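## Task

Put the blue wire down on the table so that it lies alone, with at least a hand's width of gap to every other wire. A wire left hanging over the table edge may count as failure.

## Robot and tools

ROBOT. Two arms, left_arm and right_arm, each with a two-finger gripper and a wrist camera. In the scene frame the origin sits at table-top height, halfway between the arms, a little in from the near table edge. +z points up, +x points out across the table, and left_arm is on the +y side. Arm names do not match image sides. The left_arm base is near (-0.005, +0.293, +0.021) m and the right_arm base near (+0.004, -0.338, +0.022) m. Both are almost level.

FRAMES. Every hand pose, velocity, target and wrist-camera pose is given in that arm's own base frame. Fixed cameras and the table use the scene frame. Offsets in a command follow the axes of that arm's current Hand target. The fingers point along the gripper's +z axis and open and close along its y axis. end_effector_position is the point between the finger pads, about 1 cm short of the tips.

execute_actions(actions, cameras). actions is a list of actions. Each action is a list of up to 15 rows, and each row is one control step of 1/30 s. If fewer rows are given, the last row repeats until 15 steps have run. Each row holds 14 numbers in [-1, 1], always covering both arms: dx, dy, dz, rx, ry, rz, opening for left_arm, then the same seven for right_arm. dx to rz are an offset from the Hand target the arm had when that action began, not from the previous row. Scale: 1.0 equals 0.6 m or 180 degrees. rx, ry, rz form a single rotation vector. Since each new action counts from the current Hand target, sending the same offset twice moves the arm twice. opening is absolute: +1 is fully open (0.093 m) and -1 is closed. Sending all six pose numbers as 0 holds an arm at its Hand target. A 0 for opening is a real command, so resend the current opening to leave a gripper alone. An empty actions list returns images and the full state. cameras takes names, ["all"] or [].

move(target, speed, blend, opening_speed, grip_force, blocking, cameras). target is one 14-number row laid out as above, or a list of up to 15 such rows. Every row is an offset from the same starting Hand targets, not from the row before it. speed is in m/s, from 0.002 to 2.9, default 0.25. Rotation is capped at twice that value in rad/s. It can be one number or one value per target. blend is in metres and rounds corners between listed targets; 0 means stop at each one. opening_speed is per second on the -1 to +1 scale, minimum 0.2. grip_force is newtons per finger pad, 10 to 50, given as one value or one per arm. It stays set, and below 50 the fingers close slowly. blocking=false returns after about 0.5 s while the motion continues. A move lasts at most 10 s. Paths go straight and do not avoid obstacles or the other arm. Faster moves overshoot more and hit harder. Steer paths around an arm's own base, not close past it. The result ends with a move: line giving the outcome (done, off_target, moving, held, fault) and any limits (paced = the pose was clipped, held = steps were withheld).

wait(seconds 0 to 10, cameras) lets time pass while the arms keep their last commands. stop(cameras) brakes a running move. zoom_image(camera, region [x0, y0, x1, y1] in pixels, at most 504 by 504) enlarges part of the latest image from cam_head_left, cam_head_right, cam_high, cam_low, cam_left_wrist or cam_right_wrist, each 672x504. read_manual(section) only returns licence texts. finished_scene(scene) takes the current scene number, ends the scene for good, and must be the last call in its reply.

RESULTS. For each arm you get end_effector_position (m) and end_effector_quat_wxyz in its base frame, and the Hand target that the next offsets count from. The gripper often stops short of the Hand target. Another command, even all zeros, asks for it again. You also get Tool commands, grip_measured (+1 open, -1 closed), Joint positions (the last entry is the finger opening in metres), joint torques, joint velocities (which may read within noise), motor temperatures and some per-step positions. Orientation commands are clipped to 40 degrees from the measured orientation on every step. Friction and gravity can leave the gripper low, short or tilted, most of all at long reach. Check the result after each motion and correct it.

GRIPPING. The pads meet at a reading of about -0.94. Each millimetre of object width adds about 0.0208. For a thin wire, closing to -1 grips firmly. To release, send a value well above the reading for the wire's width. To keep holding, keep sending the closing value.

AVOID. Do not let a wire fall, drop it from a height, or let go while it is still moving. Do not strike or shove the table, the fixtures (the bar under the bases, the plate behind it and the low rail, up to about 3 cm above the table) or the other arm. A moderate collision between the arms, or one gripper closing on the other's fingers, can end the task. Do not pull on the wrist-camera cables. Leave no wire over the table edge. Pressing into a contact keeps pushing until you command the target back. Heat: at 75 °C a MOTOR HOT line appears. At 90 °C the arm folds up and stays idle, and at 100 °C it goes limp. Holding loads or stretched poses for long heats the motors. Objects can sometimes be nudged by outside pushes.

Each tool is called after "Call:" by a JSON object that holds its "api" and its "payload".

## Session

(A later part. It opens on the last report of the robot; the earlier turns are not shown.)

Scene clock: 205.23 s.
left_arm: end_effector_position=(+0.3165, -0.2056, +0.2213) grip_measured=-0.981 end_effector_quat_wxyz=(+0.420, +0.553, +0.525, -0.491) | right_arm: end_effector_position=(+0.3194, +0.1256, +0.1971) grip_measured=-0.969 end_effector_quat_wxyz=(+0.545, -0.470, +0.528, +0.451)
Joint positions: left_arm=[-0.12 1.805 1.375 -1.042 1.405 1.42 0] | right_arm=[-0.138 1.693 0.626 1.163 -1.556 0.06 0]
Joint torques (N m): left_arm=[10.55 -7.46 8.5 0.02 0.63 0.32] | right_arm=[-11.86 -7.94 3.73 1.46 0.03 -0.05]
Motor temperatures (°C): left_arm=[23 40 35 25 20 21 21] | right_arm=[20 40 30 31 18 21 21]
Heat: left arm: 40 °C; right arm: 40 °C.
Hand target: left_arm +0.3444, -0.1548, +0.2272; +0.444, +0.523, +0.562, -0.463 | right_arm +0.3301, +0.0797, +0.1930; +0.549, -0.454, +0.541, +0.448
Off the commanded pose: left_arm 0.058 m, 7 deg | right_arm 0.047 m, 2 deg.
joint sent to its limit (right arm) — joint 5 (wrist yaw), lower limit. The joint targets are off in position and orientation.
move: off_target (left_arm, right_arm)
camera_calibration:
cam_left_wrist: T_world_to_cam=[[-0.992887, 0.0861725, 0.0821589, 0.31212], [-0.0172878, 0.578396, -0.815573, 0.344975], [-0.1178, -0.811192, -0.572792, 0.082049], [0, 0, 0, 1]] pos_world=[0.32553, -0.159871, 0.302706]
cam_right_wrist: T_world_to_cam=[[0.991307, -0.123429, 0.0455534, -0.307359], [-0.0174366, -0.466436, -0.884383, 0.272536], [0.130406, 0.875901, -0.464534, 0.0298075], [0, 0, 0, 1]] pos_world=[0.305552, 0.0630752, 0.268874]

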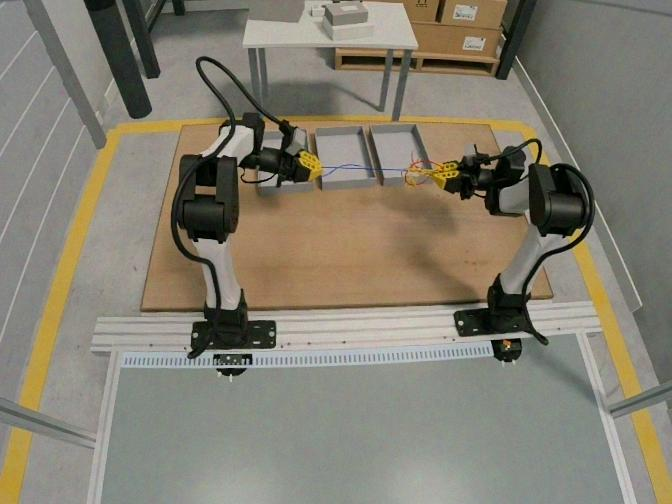

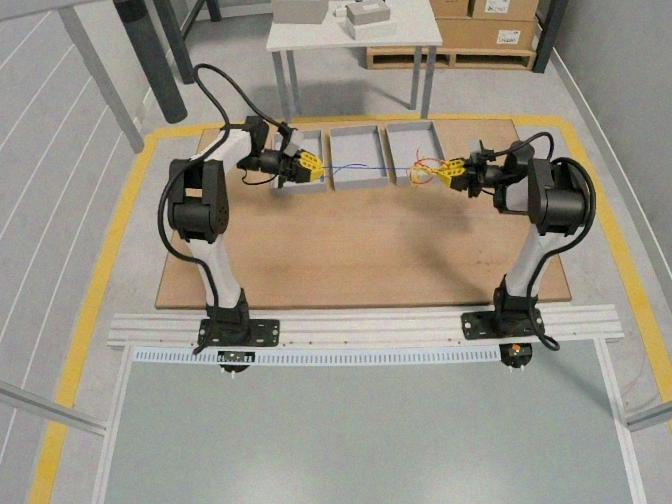

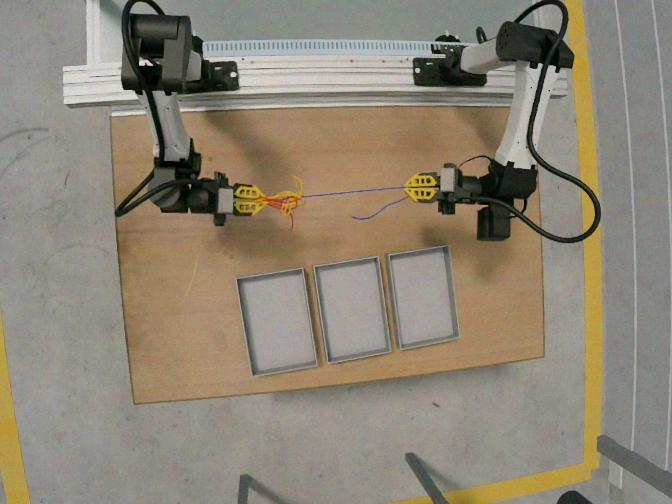

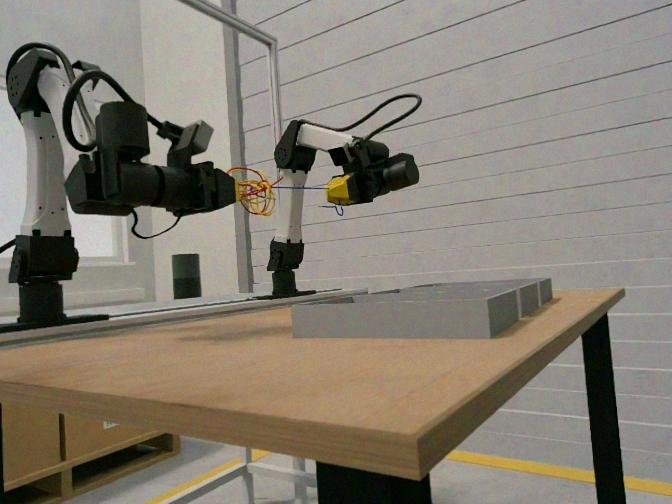

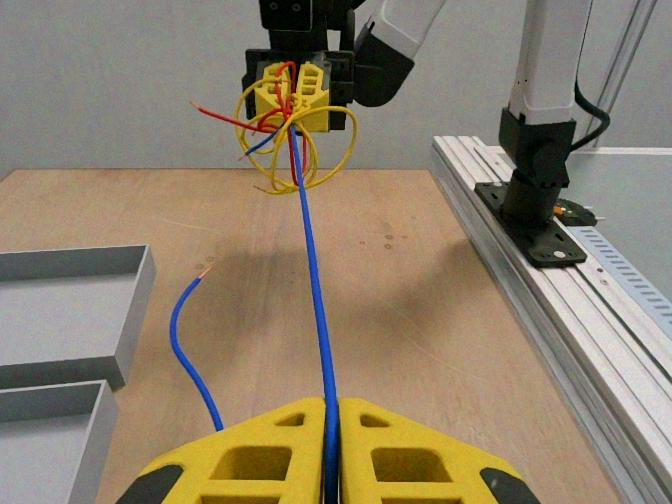

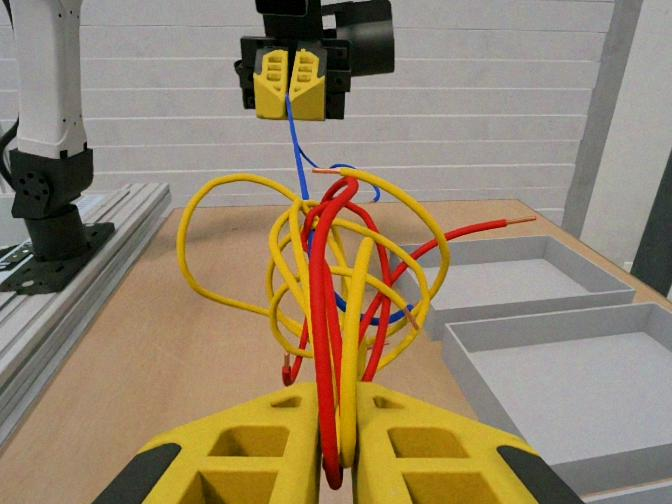

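Call:
{"api": "move", "payload": {"target": [0,0,0.1,0,0,0,-1,0,0,0.1,0,0,0,-1], "speed": 0.15, "cameras": ["cam_right_wrist","cam_low","cam_left_wrist"]}}

Call:
{"api": "zoom_image", "payload": {"camera": "cam_low", "region": [220, 130, 350, 260]}}

Call:
{"api": "zoom_image", "payload": {"camera": "cam_left_wrist", "region": [170, 20, 430, 280]}}

Call:
{"api": "zoom_image", "payload": {"camera": "cam_right_wrist", "region": [150, 80, 500, 430]}}

Scene clock: 214.47 s.
left_arm: end_effector_position=(+0.3480, -0.2120, +0.2100) grip_measured=-0.981 end_effector_quat_wxyz=(+0.431, +0.514, +0.570, -0.476) | right_arm: end_effector_position=(+0.3344, +0.1370, +0.1894) grip_measured=-0.970 end_effector_quat_wxyz=(+0.539, -0.445, +0.548, +0.459)
Joint positions: left_arm=[-0.132 1.743 1.202 -0.385 1.349 0.814 0] | right_arm=[-0.094 1.735 0.653 1.123 -1.481 0.064 0]
Joint torques (N m): left_arm=[-0.76 -9.5 5.7 1.37 0.48 0.17] | right_arm=[0.94 -6.89 7.6 1.56 0.06 -0.32]
Heat: left arm: 38 °C; right arm: 40 °C.
Hand target: left_arm +0.3453, -0.2139, +0.2167; +0.444, +0.523, +0.561, -0.463 | right_arm +0.3413, +0.1387, +0.1931; +0.549, -0.454, +0.541, +0.448
Off the commanded pose: left_arm 0.007 m, 3 deg | right_arm 0.008 m, 2 deg.
move: off_target (left_arm)
camera_calibration:
cam_left_wrist: T_world_to_cam=[[-0.991158, -0.029593, 0.129347, 0.309776], [-0.122279, 0.582197, -0.8038, 0.374925], [-0.0515183, -0.812509, -0.580668, 0.052454], [0, 0, 0, 1]] pos_world=[0.355585, -0.166494, 0.291754]
cam_right_wrist: T_world_to_cam=[[0.987979, -0.154028, -0.0131814, -0.304086], [-0.0826482, -0.454218, -0.887049, 0.291871], [0.130643, 0.877475, -0.461487, 0.0134081], [0, 0, 0, 1]] pos_world=[0.322801, 0.0739698, 0.261083]
Images, in order (width x height): cam_low 672x504, cam_left_wrist 672x504, cam_right_wrist 672x504.

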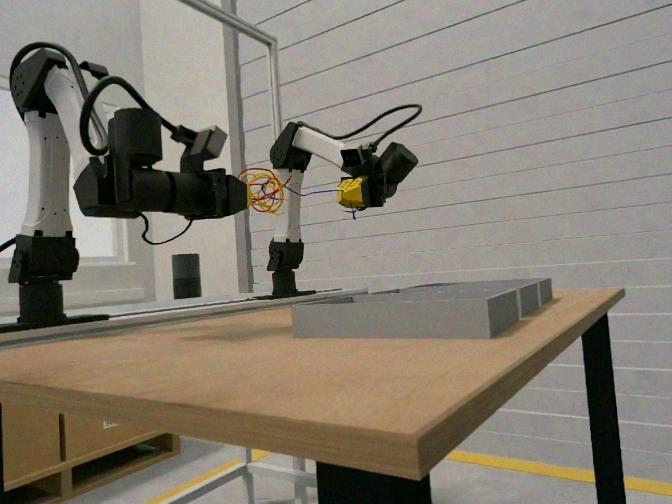

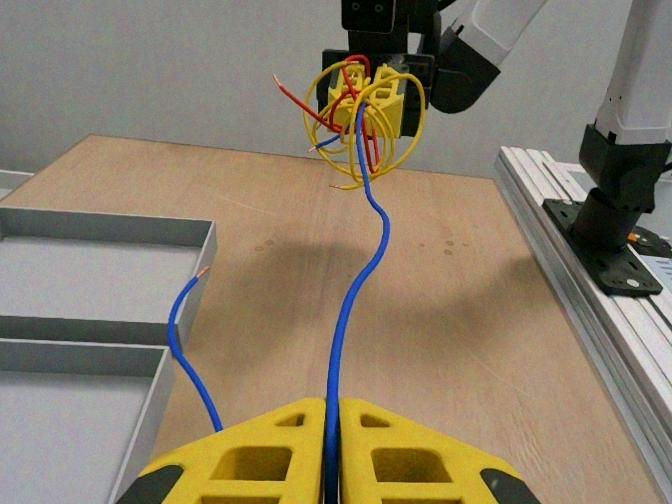

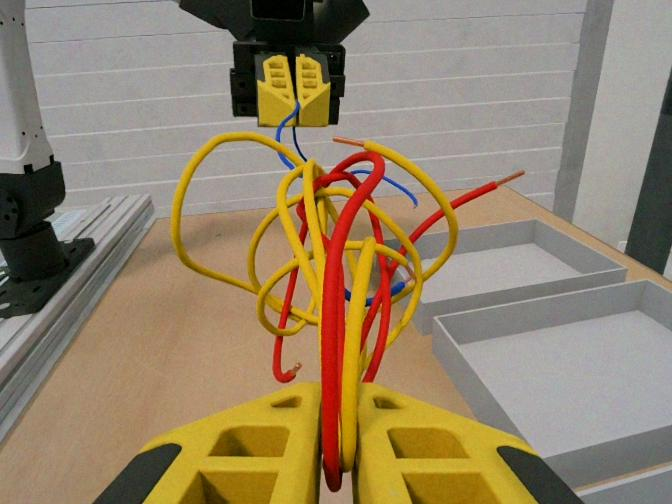

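Scaled by 3.877 from the camera's 672x504 image, which has a finer 960x720 frame.

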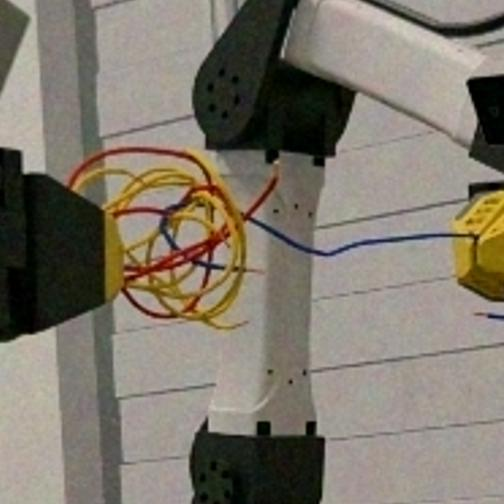

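Scaled by 1.938 from the camera's 672x504 image, which has a finer 960x720 frame.

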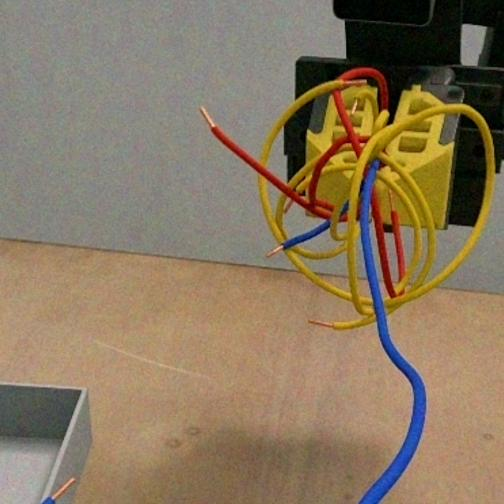

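Scaled by 1.440 from the camera's 672x504 image, which has a finer 960x720 frame.

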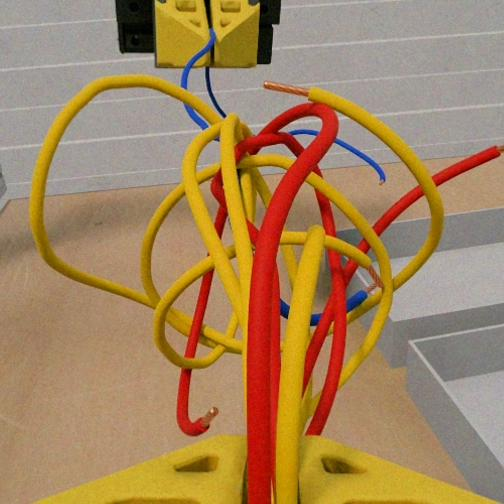

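Call:
{"api": "move", "payload": {"target": [-0.15,-0.15,-0.2,0,0,0,-1,0,-0.08,-0.08,0,0,0,-1], "speed": 0.2, "cameras": ["cam_right_wrist","cam_low","cam_left_wrist","cam_high"]}}

Scene clock: 223.20 s.
left_arm: end_effector_position=(+0.2563, -0.1164, +0.3279) grip_measured=-0.981 end_effector_quat_wxyz=(+0.489, +0.468, +0.605, -0.419) | right_arm: end_effector_position=(+0.3751, +0.0811, +0.1902) grip_measured=-0.970 end_effector_quat_wxyz=(+0.558, -0.429, +0.562, +0.436)
Joint positions: left_arm=[0.204 1.427 1.41 -1.562 1.4 1.529 0] | right_arm=[-0.241 1.861 0.807 1.147 -1.556 0.104 0]
Joint torques (N m): left_arm=[0.06 -3.37 8.1 0.29 0.61 0.4] | right_arm=[0.94 -8.23 7.71 1.62 -0.04 -0.08]
Heat: left arm: 38 °C; right arm: 39 °C.
Hand target: left_arm +0.2589, -0.1140, +0.3313; +0.444, +0.523, +0.562, -0.463 | right_arm +0.3795, +0.0825, +0.1936; +0.549, -0.454, +0.541, +0.448
Off the commanded pose: left_arm 0.005 m, 11 deg | right_arm 0.006 m, 4 deg.
joint sent to its limit (left arm) — joint 4 (wrist pitch), lower limit. The joint targets are off in orientation, not in position.
joint sent to its limit (right arm) — joint 5 (wrist yaw), lower limit. The joint targets are off in orientation, not in position.
move: off_target (left_arm, right_arm)
camera_calibration:
cam_left_wrist: T_world_to_cam=[[-0.972639, -0.218079, 0.0800988, 0.195928], [-0.19051, 0.551358, -0.812226, 0.419386], [0.132966, -0.805262, -0.577818, 0.146512], [0, 0, 0, 1]] pos_world=[0.250984, -0.0705235, 0.4096]
cam_right_wrist: T_world_to_cam=[[0.974212, -0.225631, -0.000890396, -0.344305], [-0.105423, -0.451689, -0.885925, 0.278628], [0.19949, 0.863173, -0.463827, 0.0333039], [0, 0, 0, 1]] pos_world=[0.358156, 0.0194202, 0.261985]
Images, in order (width x height): cam_high 672x504, cam_low 672x504, cam_left_wrist 672x504, cam_right_wrist 672x504.

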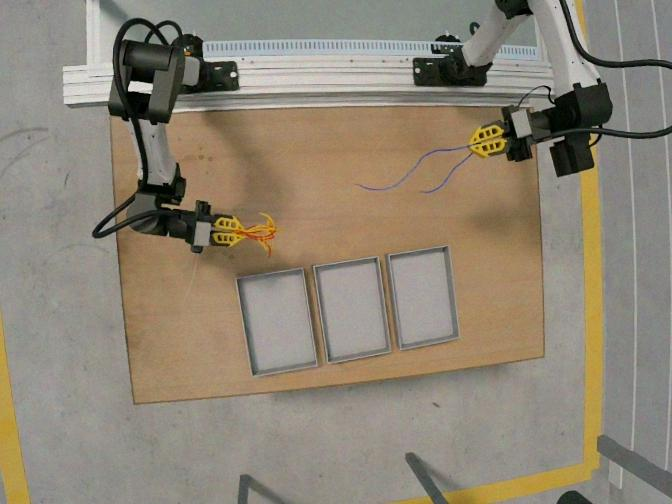

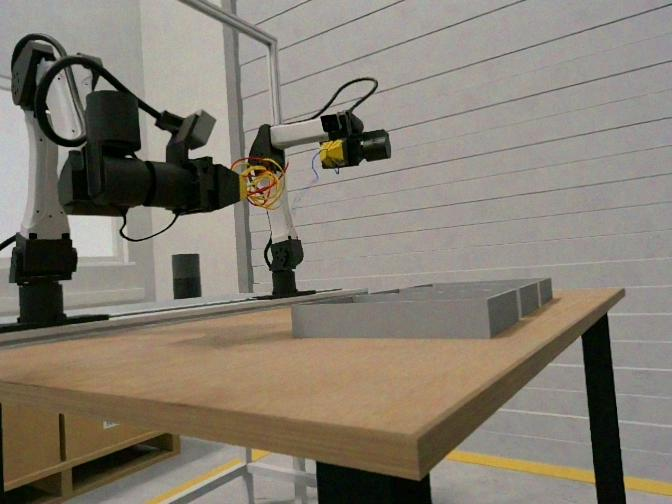

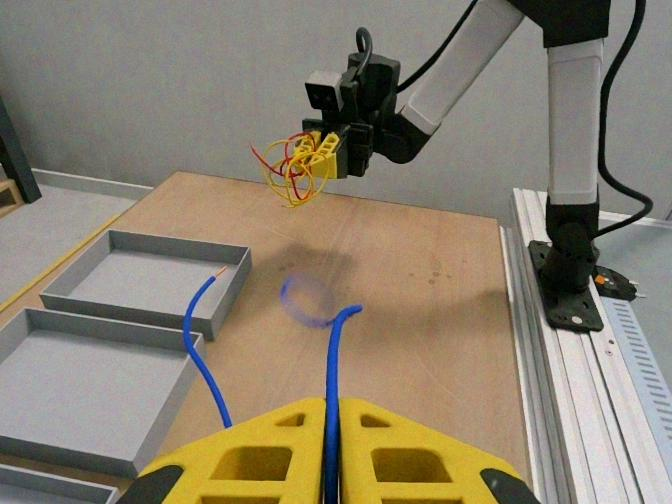

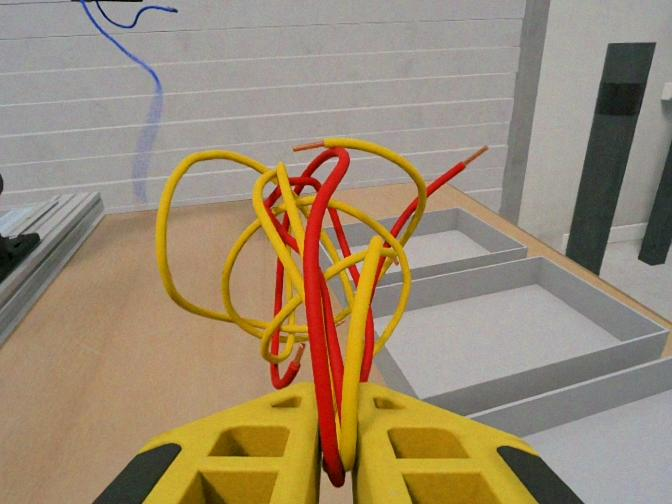

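Call:
{"api": "move", "payload": {"target": [0.49,0.085,0.065,0,0,0,-1,0.26,0.033,-0.177,0.40,0,0,-1], "speed": 0.15, "cameras": ["cam_head_left","cam_low","cam_left_wrist","cam_high"]}}

Scene clock: 239.07 s.
left_arm: end_effector_position=(+0.2897, -0.1036, +0.0365) grip_measured=-0.981 end_effector_quat_wxyz=(+0.432, +0.509, +0.595, -0.448) | right_arm: end_effector_position=(+0.3376, -0.0168, +0.0191) grip_measured=-0.970 end_effector_quat_wxyz=(+0.573, -0.061, +0.813, +0.080)
Joint positions: left_arm=[0.212 2.166 1.037 -1.023 1.298 2.073 0] | right_arm=[-0.27 1.995 0.151 1.467 -0.454 -0.107 0]
Joint torques (N m): left_arm=[0.66 -6.72 3.58 -0.31 0.62 0.34] | right_arm=[1.03 -5.74 1.21 3.52 0.02 -0.14]
Motor temperatures (°C): left_arm=[23 35 35 23 20 21 21] | right_arm=[21 39 31 33 18 21 21]
Heat: left arm: 35 °C; right arm: 39 °C.
Hand target: left_arm +0.2931, -0.0993, +0.0328; +0.444, +0.523, +0.562, -0.463 | right_arm +0.3425, -0.0181, +0.0371; +0.711, -0.045, +0.701, +0.044
Off the commanded pose: left_arm 0.007 m, 5 deg | right_arm 0.019 m, 21 deg.
joint sent to its limit (left arm) — joint 6 (wrist roll), upper limit. The joint targets are off in orientation, not in position.
joint sent to its limit (right arm) — joint 4 (wrist pitch), upper limit. The joint targets are off in orientation, not in position.
move: off_target (left_arm, right_arm)
camera_calibration:
cam_left_wrist: T_world_to_cam=[[-0.988136, -0.091292, 0.123507, 0.270624], [-0.153497, 0.61412, -0.774141, 0.176499], [-0.00517521, -0.783915, -0.620847, 0.0278432], [0, 0, 0, 1]] pos_world=[0.29465, -0.0618592, 0.120498]
Images, in order (width x height): cam_head_left 672x504, cam_high 672x504, cam_low 672x504, cam_left_wrist 672x504.

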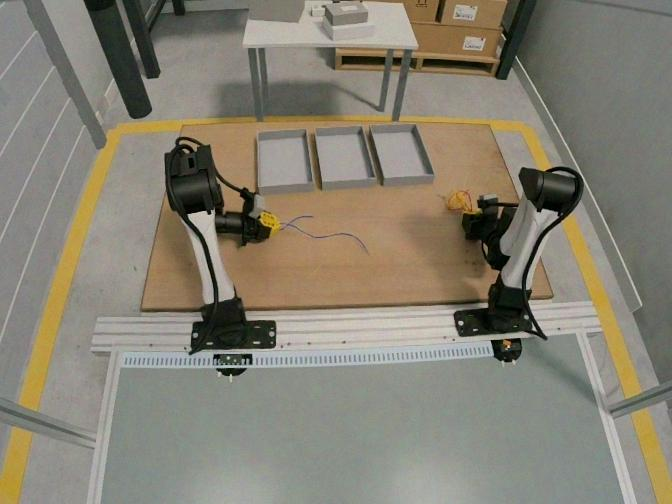

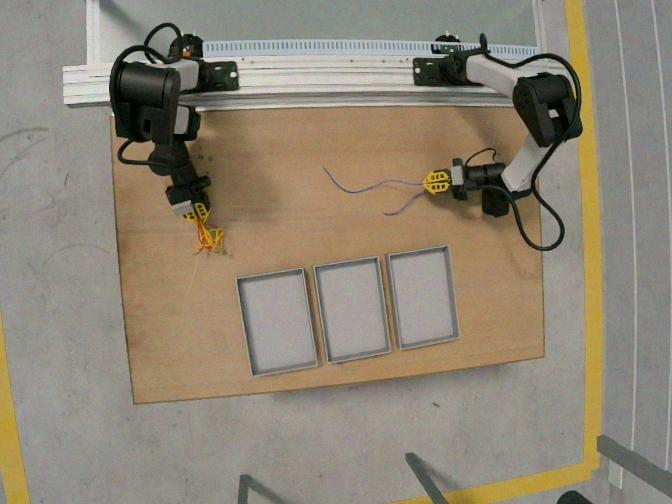

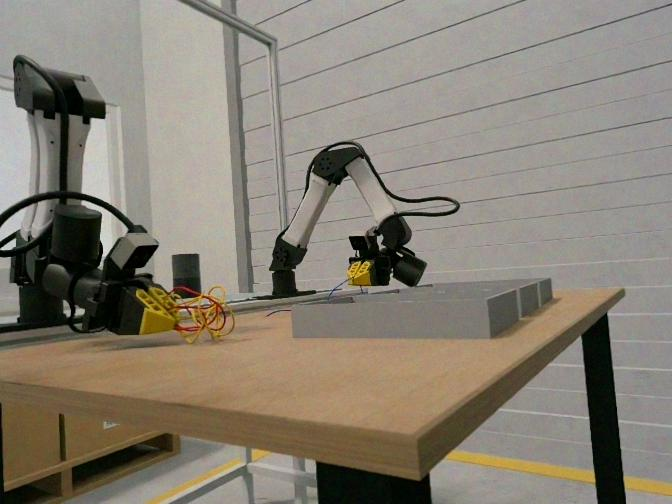

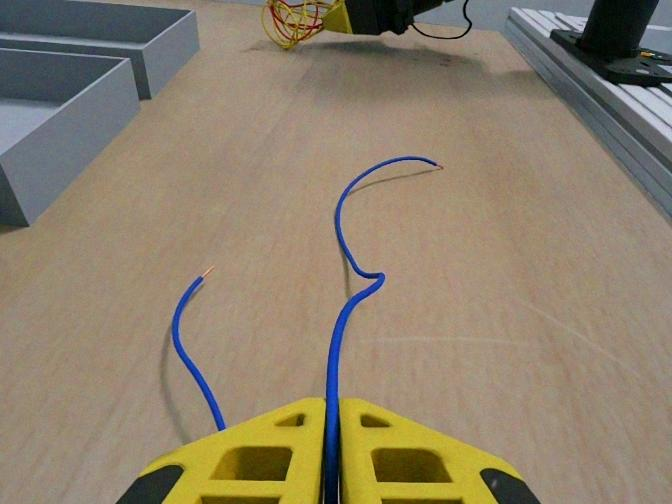

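Call:
{"api": "move", "payload": {"target": [[0.045,0,0,0,0,0,-1,0,0,0,0,0,0,-1],[0.045,0,0,0,0,0,-0.3,0,0,0,0,0,0,-0.3]], "speed": 0.08, "opening_speed": 0.7, "cameras": ["cam_low","cam_left_wrist","cam_right_wrist","cam_high"]}}

Scene clock: 246.50 s.
left_arm: end_effector_position=(+0.2929, -0.0972, +0.0116) grip_measured=-0.302 end_effector_quat_wxyz=(+0.436, +0.510, +0.598, -0.438) | right_arm: end_effector_position=(+0.3378, -0.0178, +0.0189) grip_measured=-0.302 end_effector_quat_wxyz=(+0.573, -0.059, +0.814, +0.078)
Joint positions: left_arm=[0.231 2.239 1.037 -0.935 1.288 2.074 0.031] | right_arm=[-0.27 1.995 0.151 1.467 -0.448 -0.107 0.031]
Joint torques (N m): left_arm=[0.47 -6.72 2.21 -0.29 0.61 0.33] | right_arm=[1.18 -5.65 1.06 3.58 0.03 -0.14]
Motor temperatures (°C): left_arm=[23 34 34 23 20 21 21] | right_arm=[20 38 30 39 18 21 21]
Heat: left arm: 34 °C; right arm: 39 °C.
Hand target: left_arm +0.2916, -0.0946, +0.0062; +0.444, +0.523, +0.562, -0.463 | right_arm +0.3425, -0.0181, +0.0371; +0.711, -0.045, +0.701, +0.044
Off the commanded pose: left_arm 0.006 m, 5 deg | right_arm 0.019 m, 21 deg.
joint sent to its limit (left arm) — joint 6 (wrist roll), upper limit. The joint targets are off in orientation, not in position.
joint sent to its limit (right arm) — joint 4 (wrist pitch), upper limit. The joint targets are off in orientation, not in position.
move: off_target (left_arm, right_arm); target 2's new opening was sent with right_arm's hand 0.019 m and 21 deg from that target
camera_calibration:
cam_left_wrist: T_world_to_cam=[[-0.988393, -0.105731, 0.109089, 0.276273], [-0.151315, 0.621168, -0.76893, 0.15377], [0.0135369, -0.776512, -0.629957, 0.0126927], [0, 0, 0, 1]] pos_world=[0.296162, -0.0564502, 0.0960956]
cam_right_wrist: T_world_to_cam=[[0.214857, -0.974888, -0.0585712, -0.086038], [-0.723224, -0.118516, -0.680368, 0.28901], [0.656341, 0.188542, -0.730526, -0.114586], [0, 0, 0, 1]] pos_world=[0.302713, -0.0280207, 0.107886]
Images, in order (width x height): cam_high 672x504, cam_low 672x504, cam_left_wrist 672x504, cam_right_wrist 672x504.

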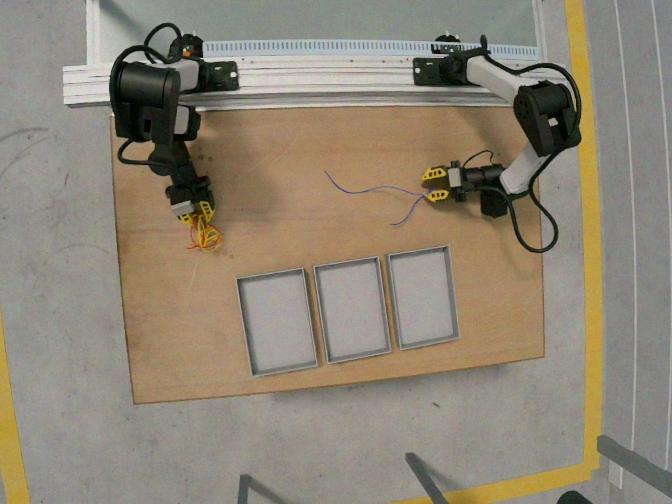

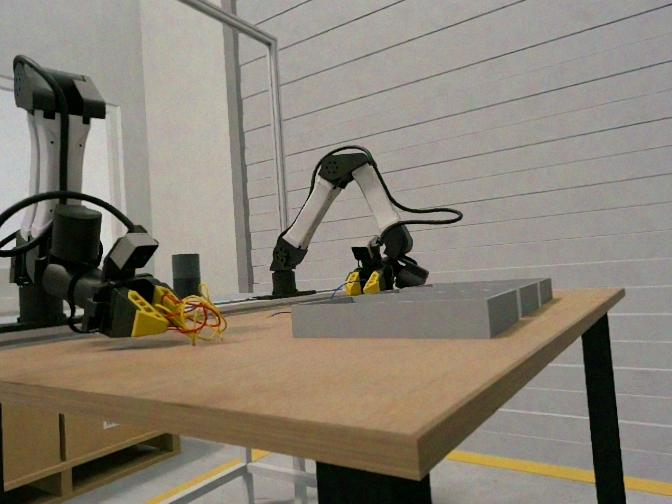

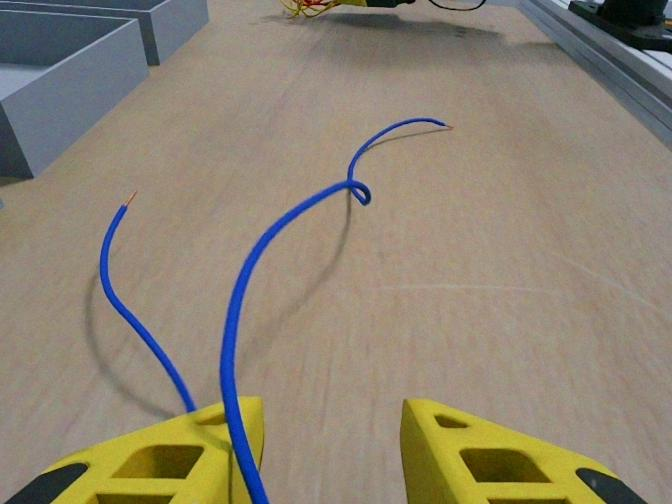

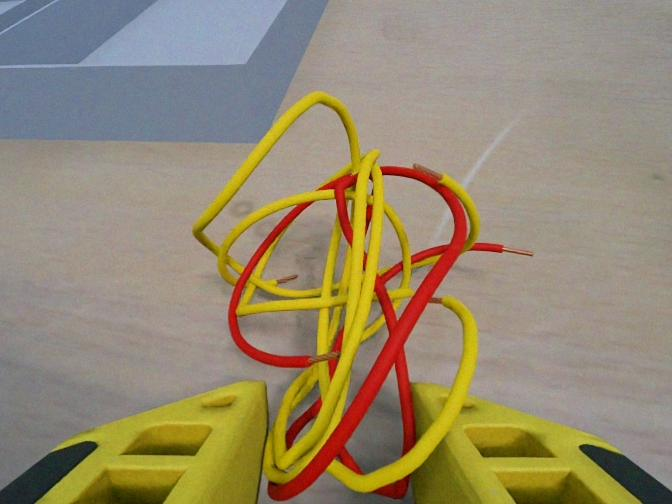

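Call:
{"api": "move", "payload": {"target": [[0,0,0,0,0,0,0.2,0,0,0,0,0,0,0.2],[0,0,-0.13,0,0,0,0.2,-0.05,0,-0.13,0,0,0,0.2],[-0.15,0,-0.14,0,0,0,0.2,-0.15,0,-0.14,0,0,0,0.2]], "speed": 0.1, "blend": [0,0.01,0], "opening_speed": 0.7, "cameras": ["cam_low","cam_left_wrist","cam_right_wrist","cam_high"]}}

Scene clock: 258.83 s.
left_arm: end_effector_position=(+0.2892, -0.0277, +0.0990) grip_measured=+0.198 end_effector_quat_wxyz=(+0.400, +0.470, +0.675, -0.405) | right_arm: end_effector_position=(+0.2583, -0.0302, +0.1277) grip_measured=+0.199 end_effector_quat_wxyz=(+0.638, -0.068, +0.765, +0.060)
Joint positions: left_arm=[0.453 1.978 1.159 -1.387 1.117 2.075 0.055] | right_arm=[-0.564 0.631 0.01 0.379 -0.732 -0.158 0.055]
Joint torques (N m): left_arm=[-0.9 -8.72 6.39 -0.73 0.7 0.33] | right_arm=[1.03 -0.61 6.49 2.3 -0.04 0.01]
Heat: left arm: 35 °C; right arm: 42 °C.
Hand target: left_arm +0.2956, -0.0277, +0.1095; +0.444, +0.523, +0.562, -0.463 | right_arm +0.2578, -0.0286, +0.1259; +0.711, -0.045, +0.701, +0.044
Off the commanded pose: left_arm 0.012 m, 17 deg | right_arm 0.002 m, 12 deg.
joint sent to its limit (left arm) — joint 6 (wrist roll), upper limit. The joint targets are off in orientation, not in position.
joint sent to its limit (right arm) — joint 3 (elbow), lower limit, where the elbow is as bent as it goes. The joint targets are off in orientation, not in position.
move: off_target (left_arm, right_arm)
camera_calibration:
cam_left_wrist: T_world_to_cam=[[-0.949351, -0.243881, 0.198128, 0.246479], [-0.312701, 0.671408, -0.671885, 0.215661], [0.0308355, -0.699809, -0.713664, 0.127238], [0, 0, 0, 1]] pos_world=[0.297509, 0.00435777, 0.18687]
cam_right_wrist: T_world_to_cam=[[0.209936, -0.977715, -0.00042364, -0.080986], [-0.601894, -0.128898, -0.788104, 0.286184], [0.770487, 0.165707, -0.615541, -0.0255595], [0, 0, 0, 1]] pos_world=[0.208948, -0.0380573, 0.209776]
Images, in order (width x height): cam_high 672x504, cam_low 672x504, cam_left_wrist 672x504, cam_right_wrist 672x504.

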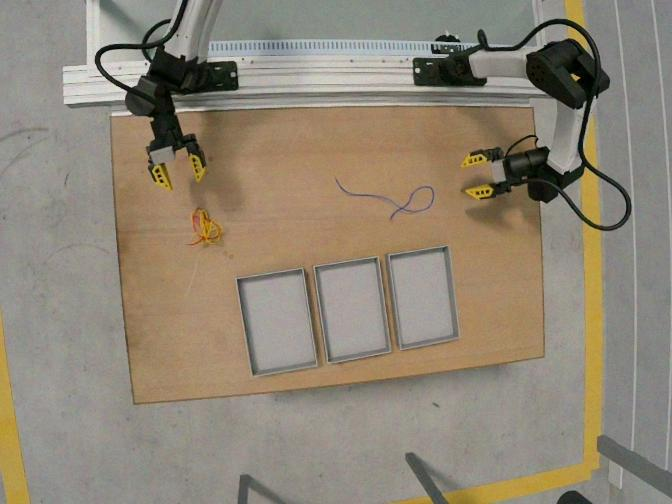

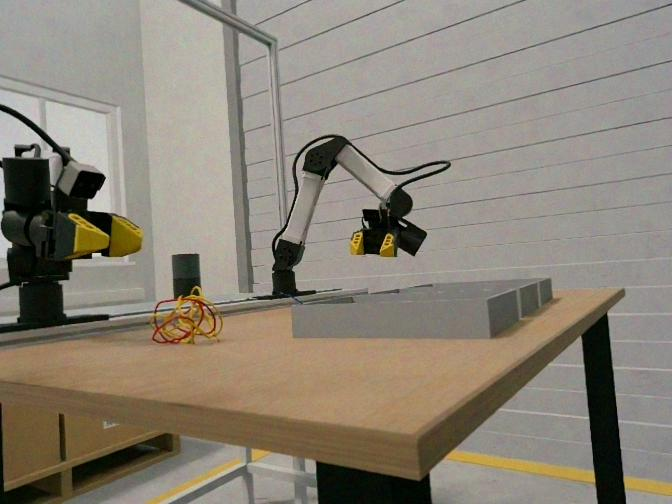

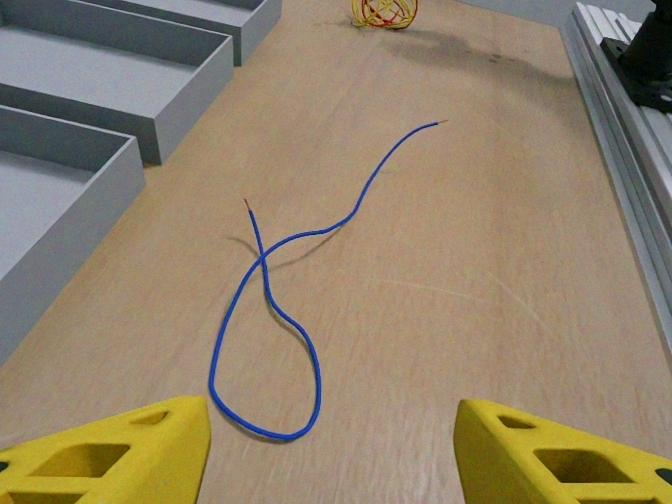

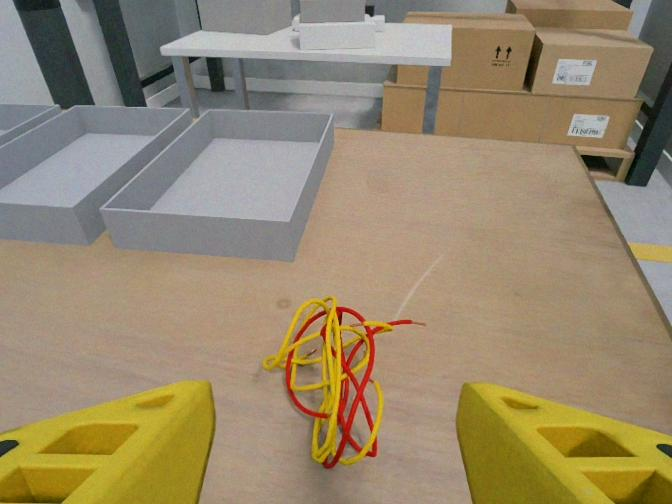

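Blue lies alone, about 20 cm from the others.

Call:
{"api": "finished_scene", "payload": {"scene": 2}}

The scene is finished: the task was done.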